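# Assemble two printed parts to match the displayed glue gun

## Task

Join the two printed parts so the result matches the finished glue gun shown on the stand, for a museum display; the assembly must stay correct once the robot lets go.

## Robot and tools

Robot: two UR7e-type arms, left_arm and right_arm, each with a Robotiq 140 mm two-finger gripper whose fingers can fold. Base poses in the scene frame: left_arm (-0.038, +0.497, +0.045) m, quat_wxyz (+1.000, 0, 0, -0.009); right_arm (+0.016, -0.426, +0.045) m, quat_wxyz (+1.000, 0, 0, +0.011).

Frames: the scene frame has its origin at table height midway between the nominal bases, +z up, +x out over the table, left_arm on +y (image left/right does not follow arm names). Hand poses, velocities, targets and wrist-camera poses are in each arm's own base frame; fixed cameras and the table use the scene frame. Gripper axes: fingers point along +z, close along y. end_effector_position is the point between closed pads; fingertips extend about 33 mm past it (9 mm when wide open).

Row layout (shared by execute_actions and move): 20 numbers, left arm first then right: x, y, z (metres, absolute position in that arm's base frame), qw, qx, qy, qz (absolute orientation, w first), gripper position, force_limit, speed; then the same ten for the right arm. The last three per arm lie in [-1, 1]. position: +1 fully open (140 mm), about -0.8 pads touching, -1 closes until blocked. force_limit: -1 gentle (~14 N) to +1 (~58 N) for a slow close; faster closing squeezes harder. speed: -1 about 30 mm/s, 0 about 140, +1 about 250. Both start at +1. To leave an arm unchanged, resend its last pose and gripper numbers exactly; a 0 counts as a command.

execute_actions(actions, cameras): actions is a list of actions; each action is up to 15 rows, one per 1/30 s step, with the final row repeated to fill 15. Each target must lie within 0.6 m of the gripper's current position along every gripper axis or the action is rejected for both arms. Images return only if actions is empty or cameras requests them.

move(target, speed, blend, stop_force, zero, blocking, cameras): straight-line paths from the Hand target to the absolute poses in target (one row, or up to 15 rows as waypoints sharing 10 s). speed is m/s, 0.002 to 3.6, default 0.25 (rotation capped at twice that in rad/s). blend in metres rounds intermediate corners; 0 stops at each. stop_force (3 to 120 N) ends an arm's path when it feels that much push; not reliable while the gripper turns, and omit it when pulling away from contact. zero=false keeps the previous force zero. blocking=false returns after 0.5 s and cannot be combined with stop_force. Paths do not avoid obstacles. The result adds a move: line (done, off_target, moving, held, fault) and limits such as paced or held.

wait(seconds 0 to 10), stop() to brake a running move, zoom_image(camera, region [x0,y0,x1,y1] pixels, max 504x504) on cam_high, cam_low, cam_bench, cam_left_wrist, cam_right_wrist, zero_wrist_force(arm), read_manual(section), finished_scene(scene=1) which ends the scene permanently.

Results: end_effector_position/quat and velocities per arm; Hand target (where the arm is being sent; orientation is clipped to 32 degrees from current per step, so large turns need several commands); Tool commands; gripper position_measured in counts (3 open, ~75 is 100 mm, 139 is 60 mm, 200 is 20 mm, 230 closed). object_status: 0 moving, 1 blocked opening, 2 blocked closing (a grip), 3 reached target or pads met. Confirm a grasp by status 2. To tighten, raise force_limit and nudge position -1 to -0.98; to loosen, reopen and close slowly. Wrist force/torque are in gripper axes, zeroed at start; Wrist depth gives a 7x7 grid of distances for each wrist camera; Joint torques, MOTOR HOT lines.

Grasping: hold parts in the fingertip quarter of the pads for a true squeeze; deeper grips let fingers fold and can release suddenly. Pressing fingertips into a surface folds them quietly.

Hazards: contact torque past limits (138 N m big joints, 25.7 N m wrists) or roughly 150 N net force halts the arm for 10 s. Arms are stiff, so commanding even slightly past a firm contact can fault; approach slowly with stop_force. Avoid arm-to-arm contact, gripping the other gripper, paths near an arm's own base, long stretched holds (motor overheating), and heavy parts held off-centre. Never drop parts, release them while moving, slam, or let anything leave the table.

Each tool is called after "Request:" by a JSON object that holds its "name" and its "arguments", one argument or row to a line.

## Session

Request:
{"name": "execute_actions", "arguments": {
  "actions": []
}}

Scene clock: 0.00 s.
left_arm: end_effector_position=(+0.3636, -0.2204, +0.3249) position_measured=3 object_status=3 end_effector_quat_wxyz=(+0.004, +0.597, +0.802, -0.024) | right_arm: end_effector_position=(+0.1415, -0.3215, +0.0934) position_measured=3 object_status=3 end_effector_quat_wxyz=(+0.051, +0.966, +0.196, +0.160)
Joint positions: left_arm=[-0.829 -1.773 1.632 -1.447 -1.616 0.451] | right_arm=[-1.885 -2 2.406 -1.905 -1.241 0.844]
Joint velocities: within noise
Joint torques (N m): no reading
Wrist force (N): no reading
Wrist torque (N m): no reading
Wrist force, peak (N): no reading
Wrist depth (mm): cam_left_wrist=[452 449 451 446 444 439 434 / 479 474 472 469 467 461 459 / 510 506 502 506 494 490 492 / 534 146 534 538 527 511 135 / - 579 569 566 564 534 116 / 646 627 608 612 608 492 110 / 663 676 667 663 665 648 -] | cam_right_wrist=[248 255 268 272 284 293 305 / 250 256 268 276 284 295 310 / 253 259 269 280 286 299 312 / 252 137 274 280 289 298 123 / - 267 274 283 295 303 106 / - 267 276 284 299 311 317 / - 271 280 290 300 314 324]
Hand target: left_arm +0.3636, -0.2204, +0.3249; +0.004, +0.597, +0.802, -0.024 | right_arm +0.1415, -0.3215, +0.0934; +0.051, +0.966, +0.196, +0.160
Tool commands: left_gripper/position=+1.0 left_gripper/force_limit=+1.0 left_gripper/speed=+1.0 right_gripper/position=+1.0 right_gripper/force_limit=+1.0 right_gripper/speed=+1.0

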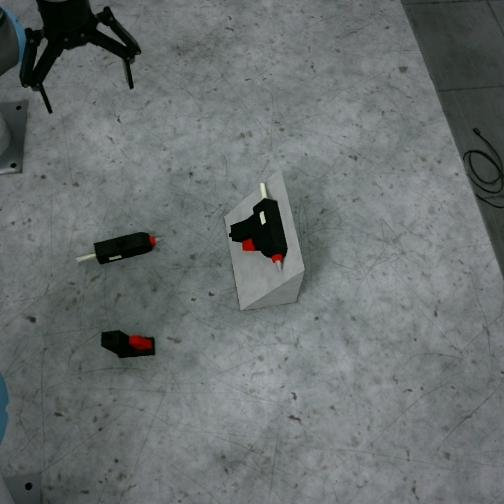

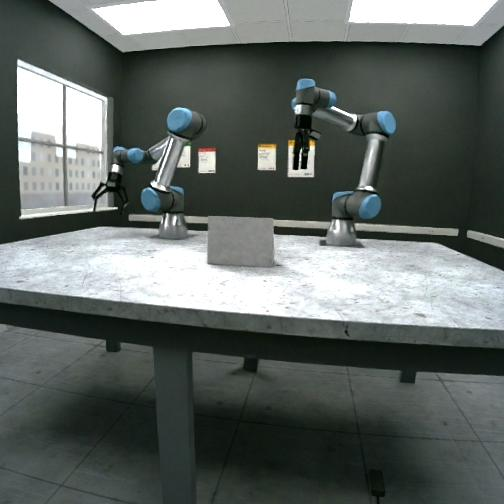

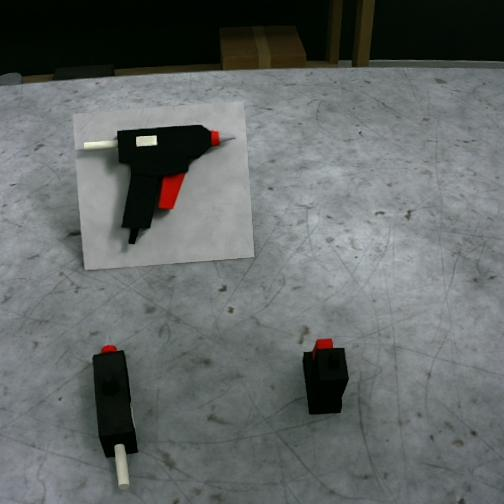

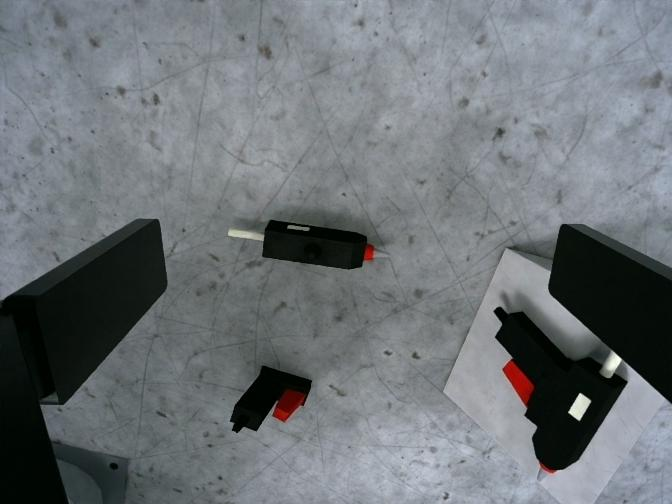

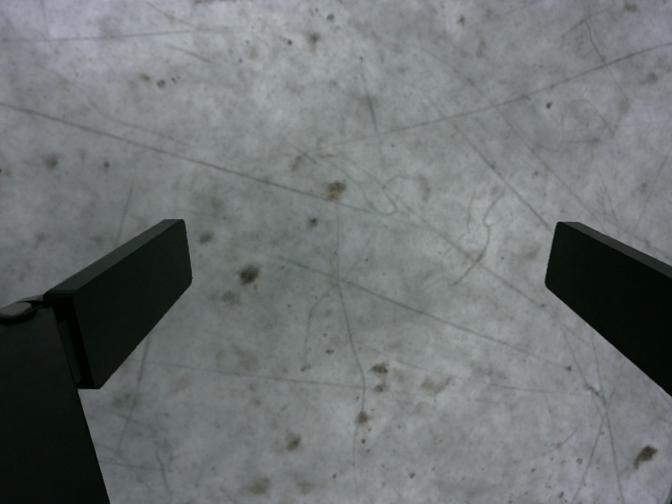

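Request:
{"name": "zoom_image", "arguments": {
  "camera": "cam_bench",
  "region": [60, 90, 270, 280]
}}

Request:
{"name": "zoom_image", "arguments": {
  "camera": "cam_bench",
  "region": [60, 320, 170, 500]
}}

Request:
{"name": "zoom_image", "arguments": {
  "camera": "cam_bench",
  "region": [280, 320, 370, 430]
}}

Request:
{"name": "zoom_image", "arguments": {
  "camera": "cam_left_wrist",
  "region": [210, 200, 410, 440]
}}

Request:
{"name": "zoom_image", "arguments": {
  "camera": "cam_left_wrist",
  "region": [440, 240, 672, 504]
}}

Request:
{"name": "zoom_image", "arguments": {
  "camera": "cam_high",
  "region": [60, 160, 320, 380]
}}

Scaled by 2.400 from the camera's 504x504 image, which has a finer 720x720 frame.

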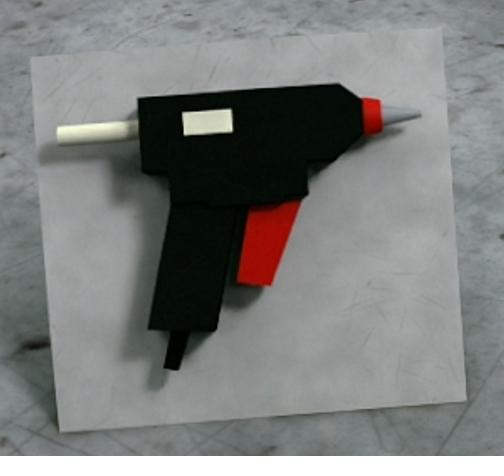

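Scaled by 2.800 from the camera's 504x504 image, which has a finer 720x720 frame.

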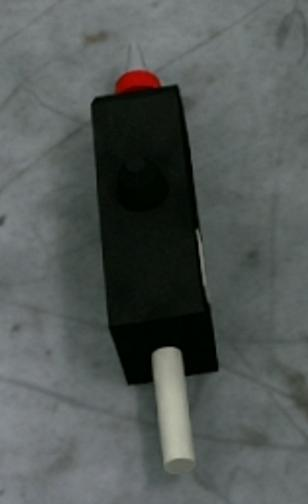

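Scaled by 4.582 from the camera's 504x504 image, which has a finer 720x720 frame.

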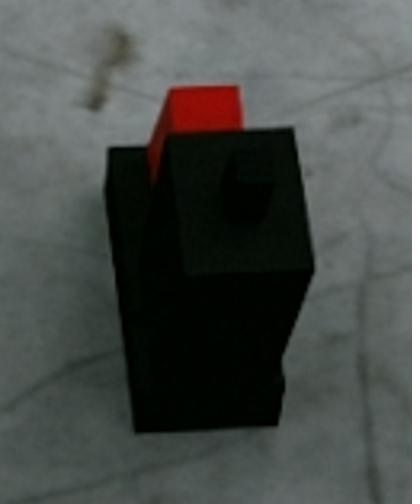

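Scaled by 2.100 from the camera's 672x504 image, which has a finer 960x720 frame.

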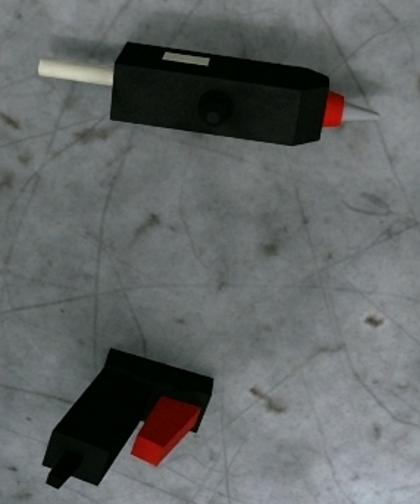

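Scaled by 1.909 from the camera's 672x504 image, which has a finer 960x720 frame.

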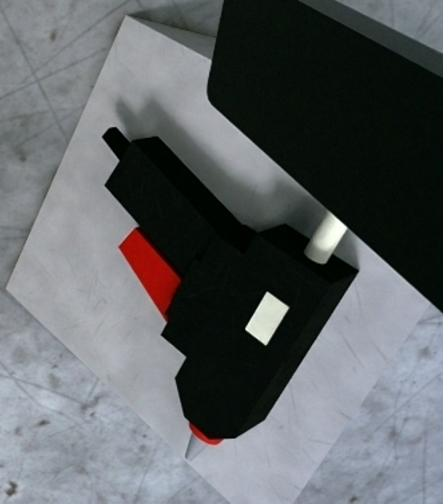

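Scaled by 1.938 from the camera's 504x504 image, which has a finer 720x720 frame.

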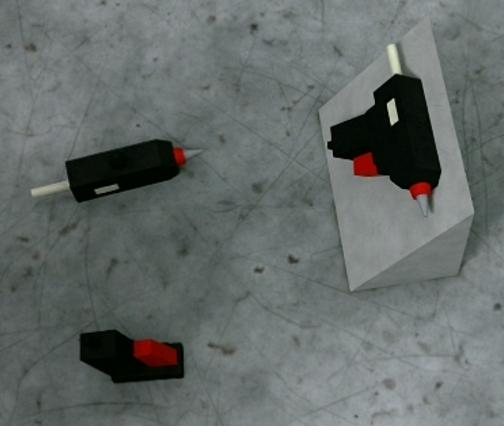

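Request:
{"name": "move", "arguments": {
  "target": [0.284,-0.581,0.25,0,0,1,0,1,1,1,0.1415,-0.3215,0.0934,0.051,0.966,0.196,0.160,1,1,1],
  "cameras": ["cam_left_wrist","cam_bench","cam_high"]
}}

Request:
{"name": "zoom_image", "arguments": {
  "camera": "cam_left_wrist",
  "region": [180, 100, 500, 400]
}}

Scene clock: 37.30 s.
left_arm: end_effector_position=(+0.2840, -0.5809, +0.2500) position_measured=3 object_status=3 end_effector_quat_wxyz=(+0.000, +0.000, +1.000, +0.000) | right_arm: end_effector_position=(+0.1415, -0.3215, +0.0934) position_measured=3 object_status=3 end_effector_quat_wxyz=(+0.051, +0.966, +0.196, +0.160)
Joint positions: left_arm=[-1.324 -1.233 1.239 -1.577 -1.571 -1.324] | right_arm=[-1.886 -2 2.406 -1.905 -1.241 0.844]
Joint torques (N m): left_arm=[-7.98 -26.91 -34.26 -0.23 2.48 -1.33] | right_arm=[-11.26 0.29 -33.34 -0.2 2.45 -2.22]
Wrist force (N): left_arm=[0.1 -0.5 -0.3] | right_arm=[0.1 -0.1 0.0]
Wrist torque (N m): left_arm=[-0.08 -0.03 0.06] | right_arm=[-0.01 -0.02 0.08]
Wrist force, peak (N): left_arm=[1.1 0.5 -0.5] | right_arm=[0.3 -0.4 0.0]
Wrist depth (mm): cam_left_wrist=[379 381 380 383 379 383 383 / 395 399 400 400 402 401 404 / 424 424 422 423 427 420 418 / 436 146 446 454 447 439 135 / - 473 475 484 478 472 116 / 514 504 511 510 508 506 514 / 544 544 545 547 512 493 533] | cam_right_wrist=[249 255 266 273 285 293 305 / 250 257 266 275 285 297 310 / 253 260 270 279 287 301 311 / 254 137 272 282 291 300 125 / - 265 274 283 293 304 106 / - 268 277 288 298 309 319 / - 270 279 289 300 314 323]
Hand target: left_arm +0.2840, -0.5810, +0.2500; +0.000, +0.000, +1.000, +0.000 | right_arm +0.1415, -0.3215, +0.0934; +0.051, +0.966, +0.196, +0.160
Off the commanded pose: left_arm 0.000 m, 0 deg | right_arm 0.000 m, 0 deg.
move: done
Images, in order (width x height): cam_high 504x504, cam_bench 504x504, cam_left_wrist 672x504.

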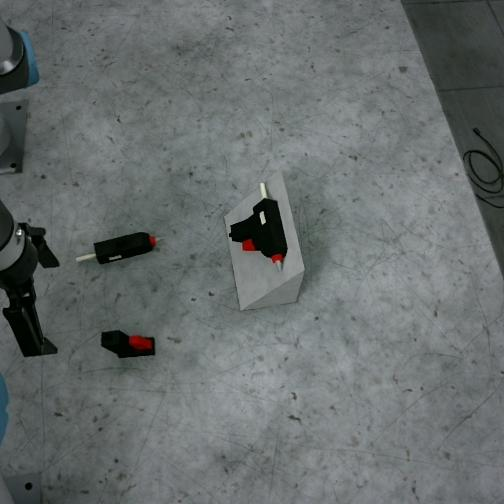

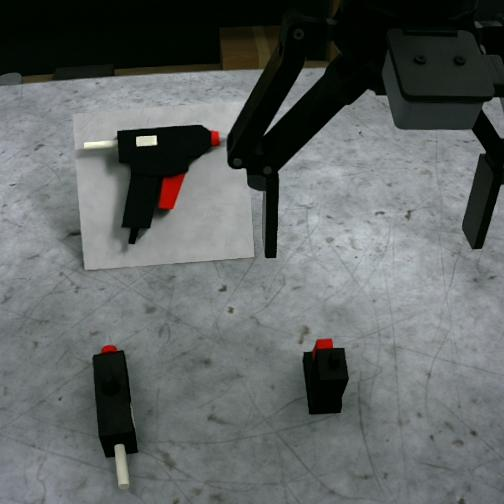

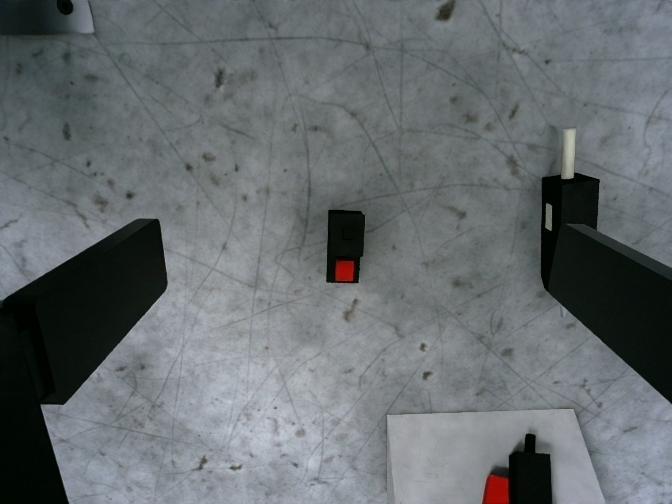

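Scaled by 1.575 from the camera's 672x504 image, which has a finer 960x720 frame.

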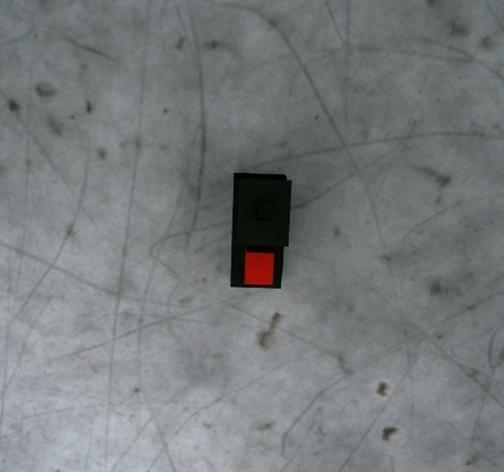

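Request:
{"name": "move", "arguments": {
  "target": [
    [0.342,-0.580,0.14,0,0,1,0,1,-1,-1,0.1415,-0.3215,0.0934,0.051,0.966,0.196,0.160,1,1,1],
    [0.342,-0.580,0.10,0,0,1,0,0,-1,-1,0.1415,-0.3215,0.0934,0.051,0.966,0.196,0.160,1,1,1]
  ],
  "cameras": ["cam_left_wrist","cam_bench"]
}}

Request:
{"name": "zoom_image", "arguments": {
  "camera": "cam_left_wrist",
  "region": [200, 150, 480, 430]
}}

Request:
{"name": "zoom_image", "arguments": {
  "camera": "cam_bench",
  "region": [230, 250, 420, 440]
}}

Scene clock: 58.07 s.
left_arm: end_effector_position=(+0.3420, -0.5800, +0.1000) position_measured=129 object_status=0 end_effector_quat_wxyz=(+0.000, +0.000, +1.000, +0.000) | right_arm: end_effector_position=(+0.1415, -0.3215, +0.0934) position_measured=3 object_status=3 end_effector_quat_wxyz=(+0.051, +0.966, +0.196, +0.160)
Joint positions: left_arm=[-1.237 -1.106 1.447 -1.912 -1.571 -1.237] | right_arm=[-1.886 -2 2.406 -1.905 -1.241 0.844]
Joint torques (N m): left_arm=[5.29 -31.83 -17.85 -5.28 2.52 1.66] | right_arm=[-11.1 -0.39 -34.24 -0.37 2.48 -1.95]
Wrist force (N): left_arm=[-0.3 -0.1 -0.3] | right_arm=[0.1 0.0 0.0]
Wrist torque (N m): left_arm=[-0.04 0.07 -0.13] | right_arm=[-0.01 -0.02 0.07]
Wrist force, peak (N): left_arm=[1.0 -0.5 -1.9] | right_arm=[0.2 0.0 -0.4]
Wrist depth (mm): cam_left_wrist=[247 248 247 248 249 248 249 / 261 260 261 262 262 263 262 / 275 276 276 270 276 279 277 / 291 288 127 286 285 290 295 / - 91 129 312 310 95 90 / - - 330 333 334 - - / - - 357 357 359 - -] | cam_right_wrist=[249 254 263 272 284 292 305 / 250 257 265 275 285 296 306 / 253 261 270 279 289 300 313 / 254 137 273 281 293 298 125 / - 266 271 283 295 303 106 / - 269 277 285 296 310 315 / - 270 281 288 302 314 322]
Hand target: left_arm +0.3420, -0.5800, +0.1000; +0.000, +0.000, +1.000, +0.000 | right_arm +0.1415, -0.3215, +0.0934; +0.051, +0.966, +0.196, +0.160
Off the commanded pose: left_arm 0.000 m, 0 deg | right_arm 0.000 m, 0 deg.
move: done
Images, in order (width x height): cam_bench 504x504, cam_left_wrist 672x504.

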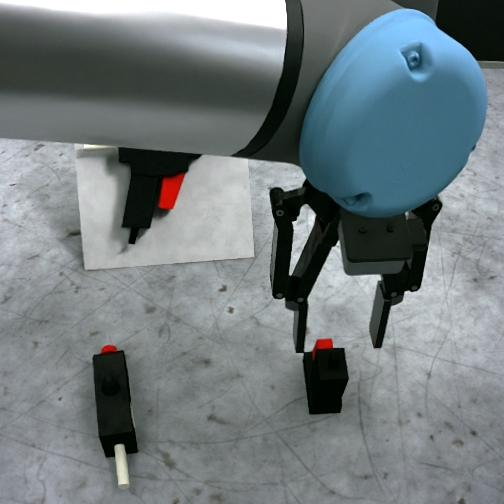

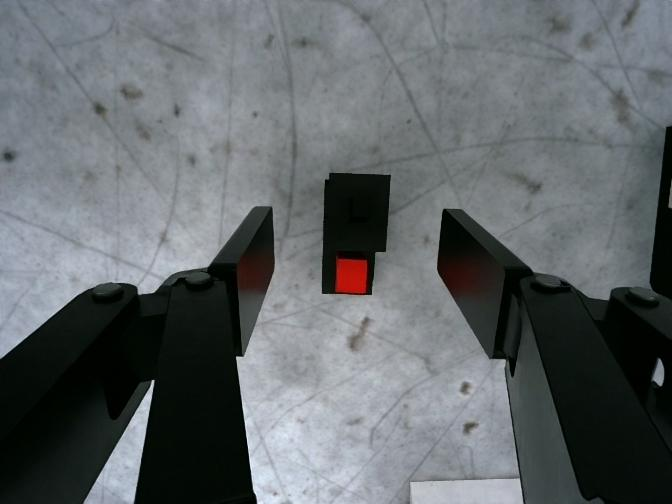

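Scaled by 1.800 from the camera's 672x504 image, which has a finer 960x720 frame.

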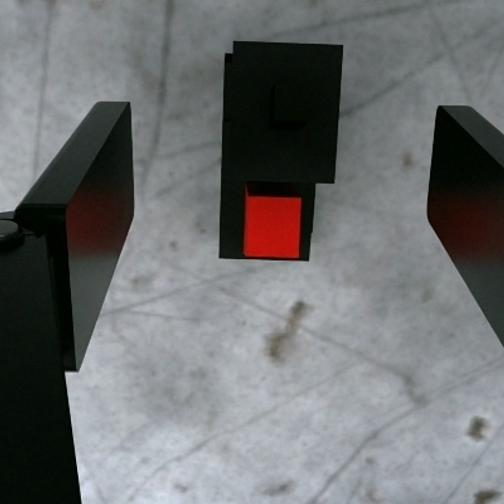

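Scaled by 2.653 from the camera's 504x504 image, which has a finer 720x720 frame.

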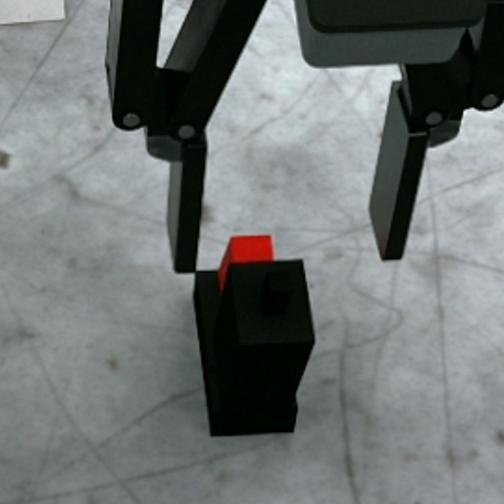

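Request:
{"name": "move", "arguments": {
  "target": [
    [0.343,-0.578,0.047,0,0,1,0,0,-1,-1,0.1415,-0.3215,0.0934,0.051,0.966,0.196,0.160,1,1,1],
    [0.343,-0.578,0.047,0,0,1,0,-1,-0.1,-1,0.1415,-0.3215,0.0934,0.051,0.966,0.196,0.160,1,1,1]
  ],
  "cameras": ["cam_left_wrist","cam_bench"]
}}

Request:
{"name": "zoom_image", "arguments": {
  "camera": "cam_left_wrist",
  "region": [200, 100, 480, 380]
}}

Request:
{"name": "zoom_image", "arguments": {
  "camera": "cam_bench",
  "region": [230, 250, 420, 440]
}}

Scene clock: 70.63 s.
left_arm: end_effector_position=(+0.3430, -0.5780, +0.0470) position_measured=189 object_status=0 end_effector_quat_wxyz=(+0.000, +0.000, +1.000, +0.000) | right_arm: end_effector_position=(+0.1415, -0.3215, +0.0934) position_measured=3 object_status=3 end_effector_quat_wxyz=(+0.051, +0.966, +0.196, +0.160)
Joint positions: left_arm=[-1.235 -1.059 1.522 -2.033 -1.571 -1.235] | right_arm=[-1.886 -2 2.406 -1.905 -1.241 0.844]
Joint torques (N m): left_arm=[6.56 -32.73 -17.66 -4.81 0.12 1.67] | right_arm=[-10.64 1.6 -33.24 -0.1 2.61 -2.15]
Wrist force (N): left_arm=[0.8 0.5 -5.5] | right_arm=[0.1 -0.2 -0.1]
Wrist torque (N m): left_arm=[-0.02 0.04 -0.14] | right_arm=[-0.05 -0.02 0.07]
Wrist force, peak (N): left_arm=[0.8 0.5 -5.5] | right_arm=[0.2 -0.5 0.2]
Wrist depth (mm): cam_left_wrist=[202 202 201 201 202 202 202 / 213 212 212 212 212 212 213 / 224 224 224 222 225 225 225 / 236 238 234 146 145 238 238 / 247 81 86 232 94 88 249 / - - - 269 - - - / - - - 290 - - -] | cam_right_wrist=[248 255 264 272 284 293 306 / 250 258 267 275 283 298 306 / 253 260 268 277 288 301 314 / 255 137 271 281 290 297 125 / - 266 274 284 296 305 106 / - 267 276 285 300 307 322 / - 270 279 289 301 314 321]
Hand target: left_arm +0.3430, -0.5780, +0.0470; +0.000, +0.000, +1.000, +0.000 | right_arm +0.1415, -0.3215, +0.0934; +0.051, +0.966, +0.196, +0.160
Off the commanded pose: left_arm 0.000 m, 0 deg | right_arm 0.000 m, 0 deg.
move: done
Images, in order (width x height): cam_bench 504x504, cam_left_wrist 672x504.

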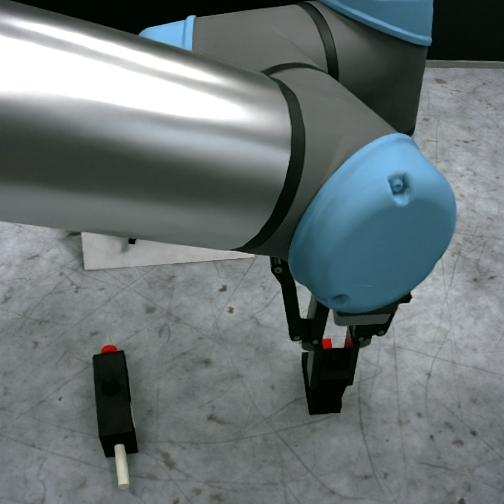

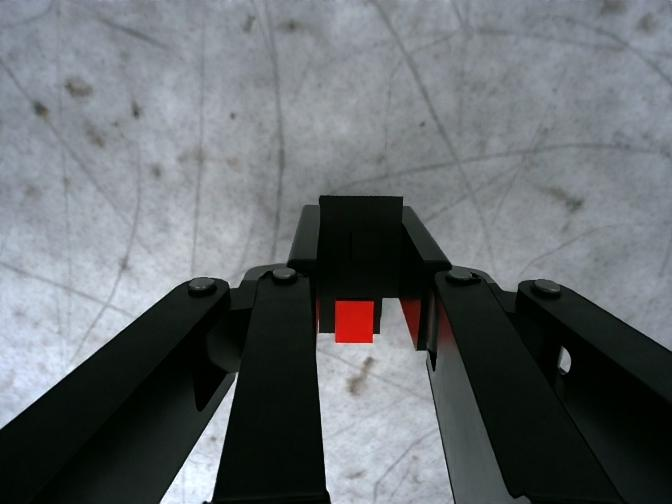

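Scaled by 1.800 from the camera's 672x504 image, which has a finer 960x720 frame.

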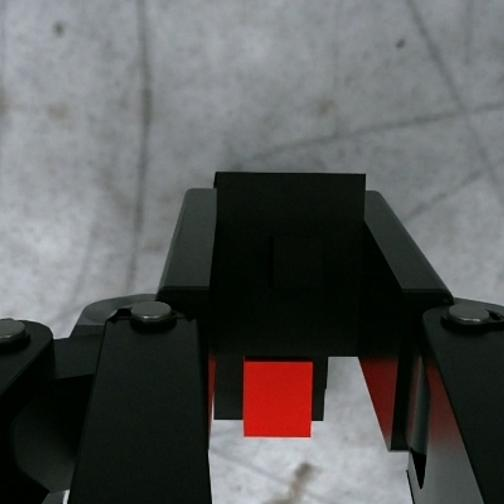

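Scaled by 2.653 from the camera's 504x504 image, which has a finer 720x720 frame.

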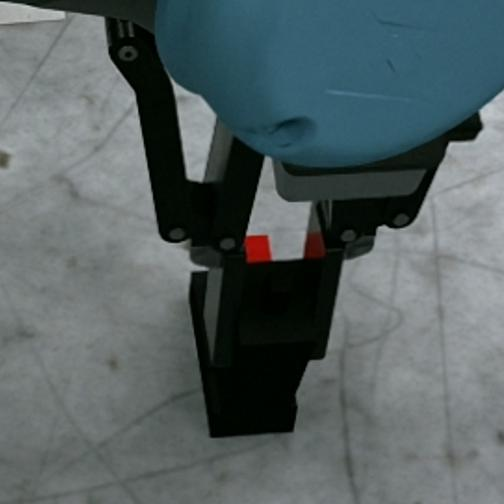

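Request:
{"name": "wait", "arguments": {
  "seconds": 1
}}

Scene clock: 76.47 s.
left_arm: end_effector_position=(+0.3430, -0.5780, +0.0470) position_measured=189 object_status=2 end_effector_quat_wxyz=(+0.000, +0.000, +1.000, +0.000) | right_arm: end_effector_position=(+0.1415, -0.3215, +0.0934) position_measured=3 object_status=3 end_effector_quat_wxyz=(+0.051, +0.966, +0.196, +0.160)
Joint positions: left_arm=[-1.235 -1.059 1.522 -2.033 -1.571 -1.235] | right_arm=[-1.886 -2 2.406 -1.905 -1.241 0.844]
Joint torques (N m): left_arm=[5.14 -33.1 -19.97 -0.33 0.1 1.37] | right_arm=[-11.72 1.45 -33.34 -0.38 2.37 -2.17]
Wrist force (N): left_arm=[0.9 0.3 -5.1] | right_arm=[0.2 -0.1 0.0]
Wrist torque (N m): left_arm=[-0.06 0.02 -0.14] | right_arm=[-0.01 -0.04 0.08]
Wrist force, peak (N): left_arm=[0.8 0.3 -5.8] | right_arm=[0.2 -0.4 -0.2]
Wrist depth (mm): cam_left_wrist=[200 200 202 201 201 203 203 / 212 212 212 212 212 213 213 / 223 224 224 221 225 225 225 / 237 238 235 145 143 237 238 / 249 81 86 232 94 87 248 / - - - 269 - - - / - - - 290 - - -] | cam_right_wrist=[248 256 265 272 285 294 305 / 250 256 266 275 285 298 307 / 253 261 267 277 289 298 312 / 253 137 272 283 289 146 125 / - 268 275 284 296 303 106 / - 267 277 286 298 311 321 / - 269 276 290 302 312 323]
Hand target: left_arm +0.3430, -0.5780, +0.0470; +0.000, +0.000, +1.000, +0.000 | right_arm +0.1415, -0.3215, +0.0934; +0.051, +0.966, +0.196, +0.160
Tool commands: left_gripper/position=-1.0 left_gripper/force_limit=-0.1 left_gripper/speed=-1.0 right_gripper/position=+1.0 right_gripper/force_limit=+1.0 right_gripper/speed=+1.0
Off the commanded pose: left_arm 0.000 m, 0 deg | right_arm 0.000 m, 0 deg.
wait: 1.00 s; at rest from the start

Request:
{"name": "move", "arguments": {
  "target": [
    [0.343,-0.578,0.12,0,0,1,0,-1,-0.1,-1,0.1415,-0.3215,0.0934,0.051,0.966,0.196,0.160,1,1,1],
    [0.343,-0.578,0.23,0,0,1,0,-1,-0.1,-1,0.1415,-0.3215,0.0934,0.051,0.966,0.196,0.160,1,1,1],
    [0.24,-0.42,0.23,0,0,1,0,-1,-0.1,-1,0.1415,-0.3215,0.0934,0.051,0.966,0.196,0.160,1,1,1]
  ],
  "speed": [0.1,0.25,0.25],
  "blend": [0.02,0.04,0],
  "cameras": ["cam_left_wrist","cam_bench","cam_low"]
}}

Request:
{"name": "zoom_image", "arguments": {
  "camera": "cam_left_wrist",
  "region": [320, 150, 620, 420]
}}

Request:
{"name": "zoom_image", "arguments": {
  "camera": "cam_low",
  "region": [250, 100, 350, 200]
}}

Scene clock: 87.77 s.
left_arm: end_effector_position=(+0.2401, -0.4201, +0.2300) position_measured=189 object_status=2 end_effector_quat_wxyz=(+0.000, +0.000, +1.000, +0.000) | right_arm: end_effector_position=(+0.1415, -0.3215, +0.0934) position_measured=3 object_status=3 end_effector_quat_wxyz=(+0.051, +0.966, +0.196, +0.160)
Joint positions: left_arm=[-1.331 -1.628 1.744 -1.688 -1.571 -1.331] | right_arm=[-1.886 -2 2.406 -1.905 -1.241 0.844]
Joint torques (N m): left_arm=[-8.33 -35.02 -20.38 -0.37 2.55 -1.5] | right_arm=[-10.98 1.71 -32.09 -0.25 2.45 -2.29]
Wrist force (N): left_arm=[0.2 0.0 0.4] | right_arm=[0.3 -0.1 -0.2]
Wrist torque (N m): left_arm=[0.02 -0.02 0.05] | right_arm=[-0.01 -0.06 0.07]
Wrist force, peak (N): left_arm=[0.9 0.7 -5.6] | right_arm=[0.2 -0.2 -0.4]
Wrist depth (mm): cam_left_wrist=[362 363 366 362 362 365 365 / 380 383 385 386 384 386 384 / 403 402 404 398 403 406 404 / 424 424 418 146 145 432 427 / 449 81 86 182 94 88 451 / - - - 487 - - - / - - - - - - -] | cam_right_wrist=[248 256 264 274 283 295 303 / 250 256 270 276 286 296 307 / 253 258 268 278 289 299 312 / 256 137 270 283 291 298 125 / - 266 272 284 295 303 106 / - 266 276 285 297 310 317 / - 269 279 290 299 312 322]
Hand target: left_arm +0.2400, -0.4200, +0.2300; +0.000, +0.000, +1.000, +0.000 | right_arm +0.1415, -0.3215, +0.0934; +0.051, +0.966, +0.196, +0.160
Off the commanded pose: left_arm 0.000 m, 0 deg | right_arm 0.000 m, 0 deg.
move: done
Images, in order (width x height): cam_low 504x504, cam_bench 504x504, cam_left_wrist 672x504.

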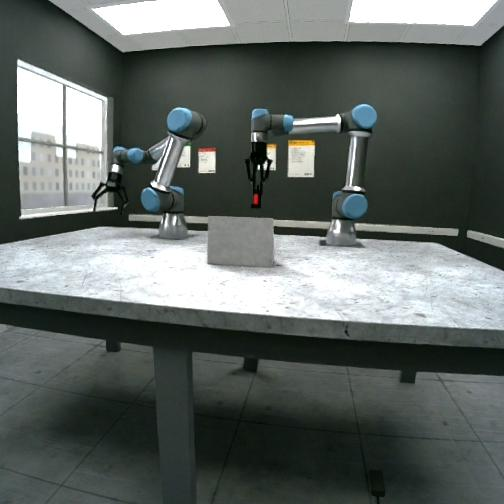

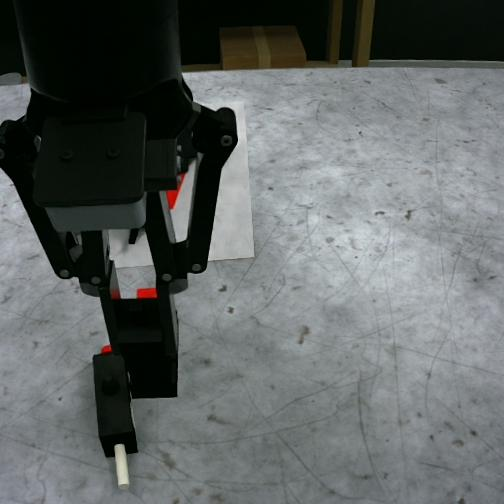

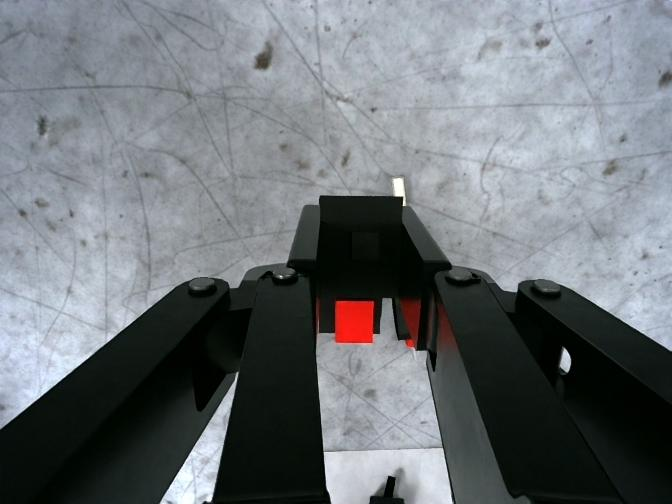

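Scaled by 1.680 from the camera's 672x504 image, which has a finer 960x720 frame.

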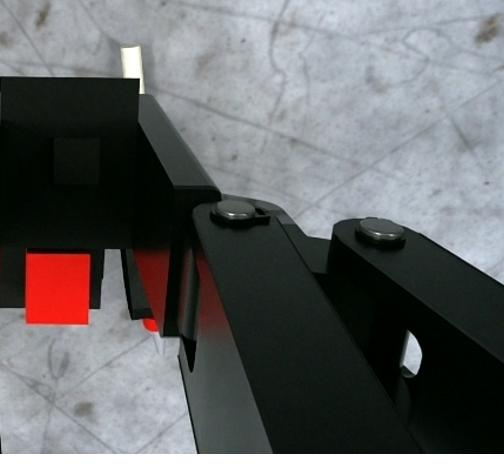

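Scaled by 5.040 from the camera's 504x504 image, which has a finer 720x720 frame.

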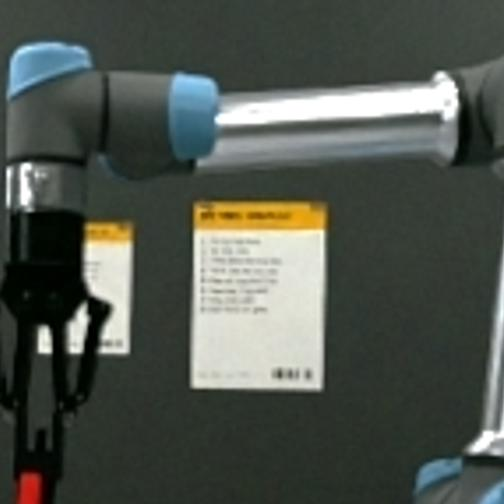

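Request:
{"name": "move", "arguments": {
  "target": [0.278,-0.22,0.23,0,0,1,0,-1,-0.1,-1,0.1415,-0.3215,0.0934,0.051,0.966,0.196,0.160,1,1,1],
  "cameras": ["cam_left_wrist","cam_bench"]
}}

Request:
{"name": "zoom_image", "arguments": {
  "camera": "cam_left_wrist",
  "region": [140, 130, 320, 350]
}}

Scene clock: 102.47 s.
left_arm: end_effector_position=(+0.2780, -0.2201, +0.2300) position_measured=189 object_status=2 end_effector_quat_wxyz=(+0.000, +0.000, +1.000, +0.000) | right_arm: end_effector_position=(+0.1415, -0.3215, +0.0934) position_measured=3 object_status=3 end_effector_quat_wxyz=(+0.051, +0.966, +0.196, +0.160)
Joint positions: left_arm=[-1.055 -1.965 2 -1.606 -1.571 -1.055] | right_arm=[-1.886 -2 2.406 -1.905 -1.241 0.844]
Joint torques (N m): left_arm=[5.97 -21.83 -19.39 -0.36 -2.59 1.55] | right_arm=[-11.58 1.66 -31.68 -0.21 2.42 -2.1]
Wrist force (N): left_arm=[0.2 0.1 0.3] | right_arm=[-0.1 0.1 0.1]
Wrist torque (N m): left_arm=[0.02 -0.03 -0.13] | right_arm=[0.03 0.01 0.07]
Wrist force, peak (N): left_arm=[-0.1 2.0 0.5] | right_arm=[0.4 -0.4 0.0]
Wrist depth (mm): cam_left_wrist=[365 361 365 363 365 366 364 / 382 378 383 384 384 383 386 / 402 400 400 398 406 407 404 / 427 431 388 145 145 424 430 / 444 81 86 180 94 88 448 / - - - 488 - - - / - - - 520 - - -] | cam_right_wrist=[248 256 266 271 284 292 307 / 251 257 265 277 286 295 309 / 254 260 270 277 288 300 312 / 254 137 274 281 291 299 125 / - 266 272 284 294 303 106 / - 267 277 274 298 308 317 / - 269 278 287 300 313 322]
Hand target: left_arm +0.2780, -0.2200, +0.2300; +0.000, +0.000, +1.000, +0.000 | right_arm +0.1415, -0.3215, +0.0934; +0.051, +0.966, +0.196, +0.160
Off the commanded pose: left_arm 0.000 m, 0 deg | right_arm 0.000 m, 0 deg.
move: done
Images, in order (width x height): cam_bench 504x504, cam_left_wrist 672x504.

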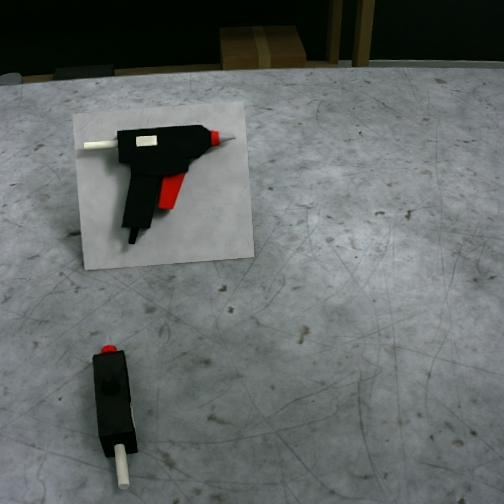

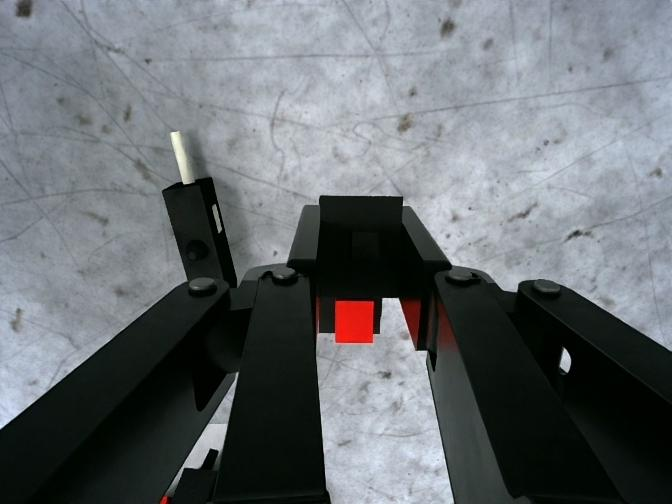

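Scaled by 2.291 from the camera's 672x504 image, which has a finer 960x720 frame.

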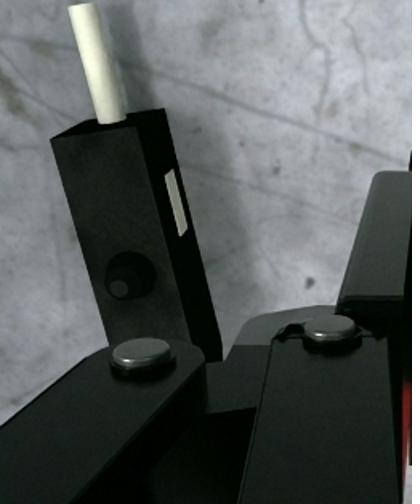

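Request:
{"name": "move", "arguments": {
  "target": [
    [0.32,-0.25,0.38,0,0,1,0,-1,-0.1,-1,0.20,-0.20,0.35,0.051,0.966,0.196,0.160,1,1,1],
    [0.35,-0.25,0.40,0,0,0.7071,-0.7071,-1,-0.1,-1,0.29,0.25,0.49,0.5,-0.5,-0.5,-0.5,1,1,1]
  ],
  "speed": 0.3,
  "cameras": ["cam_right_wrist","cam_bench"]
}}

Scene clock: 132.17 s.
left_arm: end_effector_position=(+0.3417, -0.2484, +0.3942) position_measured=189 object_status=2 end_effector_quat_wxyz=(-0.005, +0.002, +0.831, -0.556) | right_arm: end_effector_position=(+0.2755, +0.1777, +0.4675) position_measured=3 object_status=3 end_effector_quat_wxyz=(-0.428, +0.614, +0.473, +0.466)
Joint positions: left_arm=[-0.281 -1.91 2.179 -2.412 -2.67 -0.634] | right_arm=[-1.053 -2.038 1.822 -0.042 -0.897 0.249]
Joint torques (N m): left_arm=[-7.44 -22.77 -34.21 -0.51 0.63 1.66] | right_arm=[10.49 5.24 -30.46 -1.39 2.11 -2.13]
Wrist force (N): left_arm=[0.9 2.6 1.3] | right_arm=[0.3 -1.1 -0.8]
Wrist torque (N m): left_arm=[0.20 -0.06 0.03] | right_arm=[-0.16 0.19 0.25]
Wrist force, peak (N): left_arm=[-0.7 10.1 3.2] | right_arm=[1.9 -0.3 -1.6]
Wrist depth (mm): cam_left_wrist=[665 - 571 632 734 582 469 / 659 598 - 1122 786 586 481 / - - - 1133 807 611 485 / 2102 - - 145 145 624 499 / 2065 81 86 150 94 88 473 / - - - - - - - / - - - - - - -] | cam_right_wrist=[692 701 2018 2161 2325 2118 - / 2971 918 2459 580 - 2674 - / - 938 2459 1426 1389 1485 3241 / - 137 1163 1126 1114 147 125 / - 137 852 877 877 - 106 / - 733 718 701 671 606 625 / - 622 599 609 580 580 569]
Hand target: left_arm +0.3417, -0.2484, +0.3942; -0.005, +0.002, +0.831, -0.556 | right_arm +0.2755, +0.1777, +0.4675; -0.428, +0.614, +0.473, +0.466
Off the commanded pose: left_arm 0.010 m, 22 deg | right_arm 0.077 m, 16 deg.
move: held (left_arm; a check stopped the path), off_target (right_arm; braked when a check withheld steps of left_arm); path passed 1 of 2 targets; limits=held
pose unreachable (left arm): on one or more control steps of this call, first in action 0 (counted from 0), this arm could not follow its commanded pose, so it was not sent that pose on those steps. It may still have moved: this result reports where it is.
cause: moving toward the commanded pose would bring two parts of the arm too close to each other (its gripper and another part of the arm, with joints 4 (wrist 1) to 6 (wrist 3) between them, 9 mm apart when it was first held).
Images, in order (width x height): cam_bench 504x504, cam_right_wrist 672x504.

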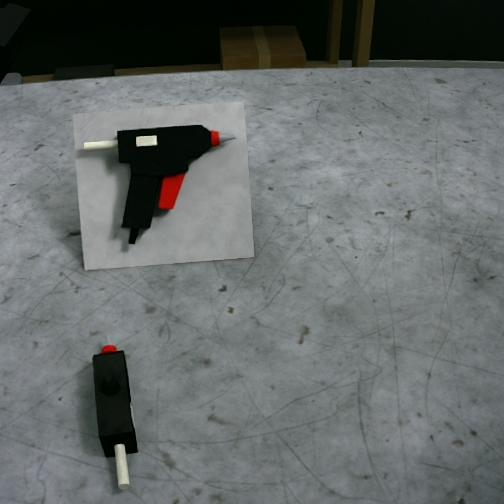

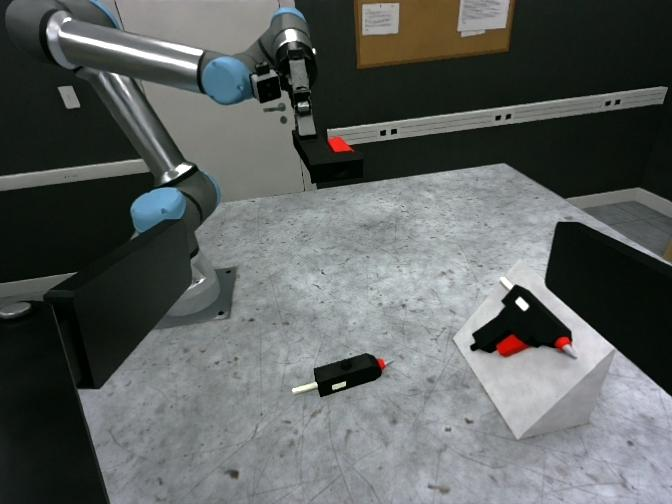

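Request:
{"name": "move", "arguments": {
  "target": [0.3417,-0.2484,0.3942,-0.005,0.002,0.831,-0.556,-1,-0.1,-1,0.324,0.43,0.33,0.6124,-0.3536,-0.3536,-0.6124,1,1,1],
  "cameras": ["cam_right_wrist"]
}}

Request:
{"name": "zoom_image", "arguments": {
  "camera": "cam_right_wrist",
  "region": [200, 130, 480, 380]
}}

Scene clock: 143.37 s.
left_arm: end_effector_position=(+0.3417, -0.2484, +0.3942) position_measured=189 object_status=2 end_effector_quat_wxyz=(-0.005, +0.002, +0.831, -0.556) | right_arm: end_effector_position=(+0.3240, +0.4300, +0.3300) position_measured=3 object_status=3 end_effector_quat_wxyz=(+0.612, -0.354, -0.354, -0.612)
Joint positions: left_arm=[-0.281 -1.909 2.179 -2.414 -2.67 -0.633] | right_arm=[0.082 -0.942 2.022 0.633 -0.529 -1.734]
Joint torques (N m): left_arm=[5.27 2.29 -19.31 -5.56 -4.66 1.77] | right_arm=[11.11 -29.05 -2.08 4.88 -3.98 -2.23]
Wrist force (N): left_arm=[0.9 2.4 1.3] | right_arm=[-0.2 -2.1 -1.6]
Wrist torque (N m): left_arm=[0.15 -0.08 0.03] | right_arm=[-0.44 0.44 0.25]
Wrist force, peak (N): left_arm=[1.1 2.7 1.5] | right_arm=[-0.2 -2.3 -1.8]
Wrist depth (mm): cam_left_wrist=[1837 503 527 1066 750 580 468 / 458 481 2266 1019 791 594 481 / - 643 699 514 819 601 488 / - - 2244 141 145 614 494 / - 81 86 - 94 87 473 / - - - - - - - / - - - - - - -] | cam_right_wrist=[2097 - 2139 - - - - / 2674 - 2377 - - 2161 - / 804 652 608 537 - 2377 - / - 137 2252 299 2228 2161 123 / - 137 2300 2228 1962 2325 106 / - 586 2205 2118 2228 - - / - 561 942 938 942 951 968]
Hand target: left_arm +0.3417, -0.2484, +0.3942; -0.005, +0.002, +0.831, -0.556 | right_arm +0.3240, +0.4300, +0.3300; +0.612, -0.354, -0.354, -0.612
Off the commanded pose: left_arm 0.000 m, 0 deg | right_arm 0.000 m, 0 deg.
move: done
Images, in order (width x height): cam_right_wrist 672x504.

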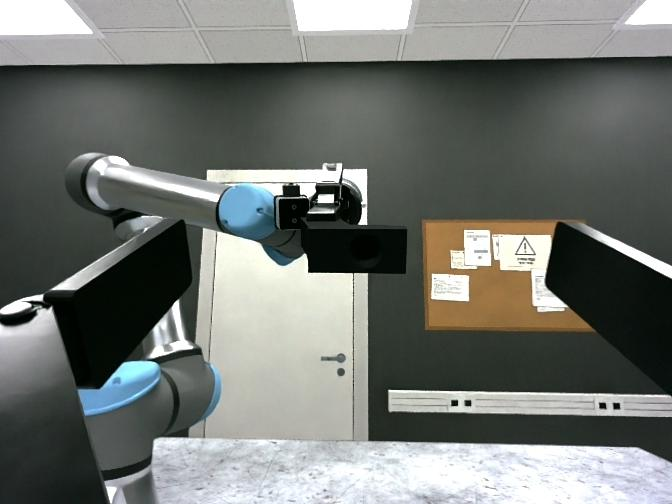

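Scaled by 1.800 from the camera's 672x504 image, which has a finer 960x720 frame.

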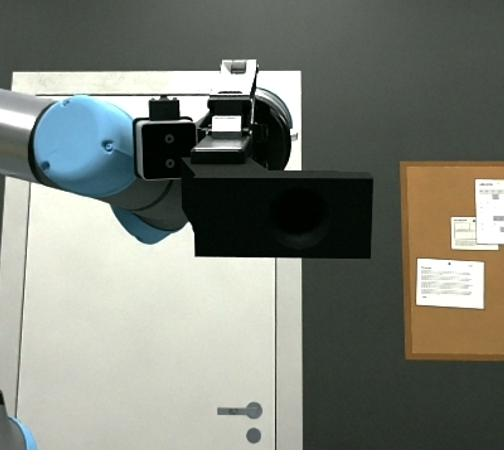

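Request:
{"name": "move", "arguments": {
  "target": [
    [0.3417,-0.2484,0.3942,-0.005,0.002,0.831,-0.556,-1,-0.1,-1,0.324,0.1,0.36,0.6124,-0.3536,-0.3536,-0.6124,1,1,1],
    [0.3168,-0.3596,0.30,0,-0.0741,0.9973,0,-1,-0.1,-1,0.324,0.05,0.36,0.6124,-0.3536,-0.3536,-0.6124,1,1,1],
    [0.3168,-0.3596,0.118,0,-0.0741,0.9973,0,-1,-0.1,-1,0.324,0.05,0.36,0.6124,-0.3536,-0.3536,-0.6124,1,1,1]
  ],
  "cameras": ["cam_left_wrist","cam_bench","cam_right_wrist"]
}}

Request:
{"name": "zoom_image", "arguments": {
  "camera": "cam_bench",
  "region": [50, 230, 230, 500]
}}

Request:
{"name": "zoom_image", "arguments": {
  "camera": "cam_left_wrist",
  "region": [230, 150, 480, 400]
}}

Scene clock: 163.03 s.
left_arm: end_effector_position=(+0.3168, -0.3596, +0.1181) position_measured=189 object_status=2 end_effector_quat_wxyz=(+0.000, -0.074, +0.997, +0.000) | right_arm: end_effector_position=(+0.3240, +0.0500, +0.3600) position_measured=3 object_status=3 end_effector_quat_wxyz=(+0.612, -0.354, -0.354, -0.612)
Joint positions: left_arm=[-1.13 -1.567 1.982 -1.986 -1.571 -1.279] | right_arm=[-0.943 -1.218 1.997 -0.16 -1.037 -0.348]
Joint torques (N m): left_arm=[6.19 -12.16 -18.07 -5.59 2.52 1.65] | right_arm=[-10.86 -21.57 -22.66 5.51 -2.69 1.6]
Wrist force (N): left_arm=[0.2 0.0 0.3] | right_arm=[-0.1 -2.1 -1.6]
Wrist torque (N m): left_arm=[-0.02 -0.05 0.02] | right_arm=[-0.42 0.43 0.10]
Wrist force, peak (N): left_arm=[0.5 3.4 1.2] | right_arm=[1.6 -1.9 -3.0]
Wrist depth (mm): cam_left_wrist=[265 264 264 266 266 264 265 / 277 276 280 277 278 280 281 / 293 294 291 289 295 295 297 / 310 312 308 145 145 313 313 / 326 81 86 182 94 87 324 / - - - 354 - - - / - - - 375 - - -] | cam_right_wrist=[- - - 2815 2325 - - / 2852 - - 2742 - - - / - - - 2815 - - 2891 / - 127 697 648 2708 147 123 / - 118 1004 611 2276 2377 106 / - 2517 968 2431 2276 2609 - / - 934 942 1004 1038 - -]
Hand target: left_arm +0.3168, -0.3596, +0.1180; +0.000, -0.074, +0.997, +0.000 | right_arm +0.3240, +0.0500, +0.3600; +0.612, -0.354, -0.354, -0.612
Off the commanded pose: left_arm 0.000 m, 0 deg | right_arm 0.000 m, 0 deg.
move: done
Images, in order (width x height): cam_bench 504x504, cam_left_wrist 672x504, cam_right_wrist 672x504.

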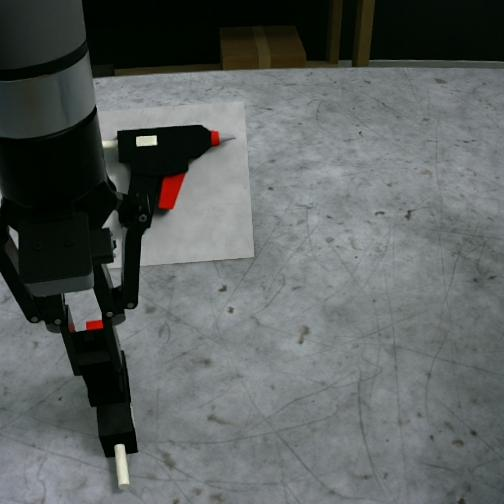

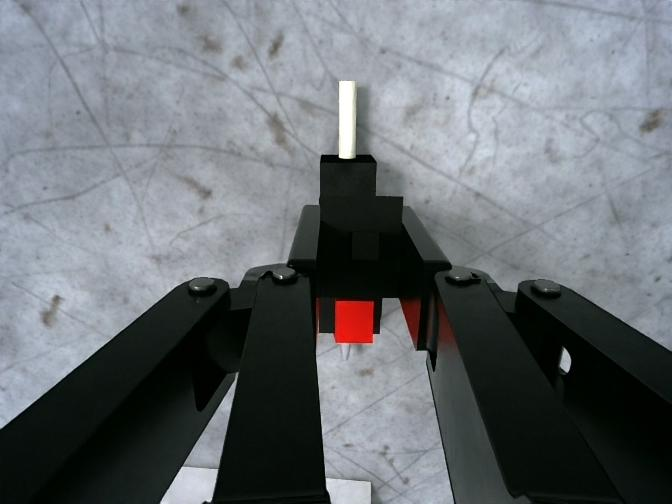

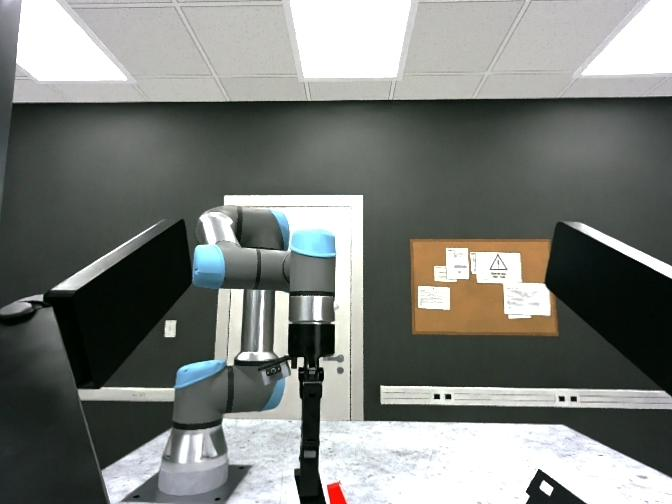

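Scaled by 1.867 from the camera's 504x504 image, which has a finer 720x720 frame.

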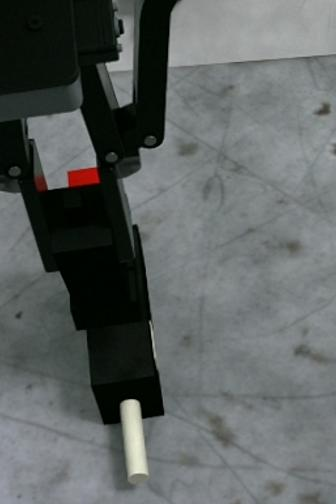

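Scaled by 2.016 from the camera's 672x504 image, which has a finer 960x720 frame.

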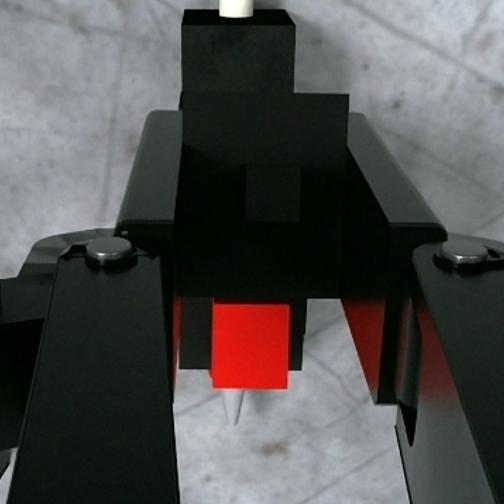

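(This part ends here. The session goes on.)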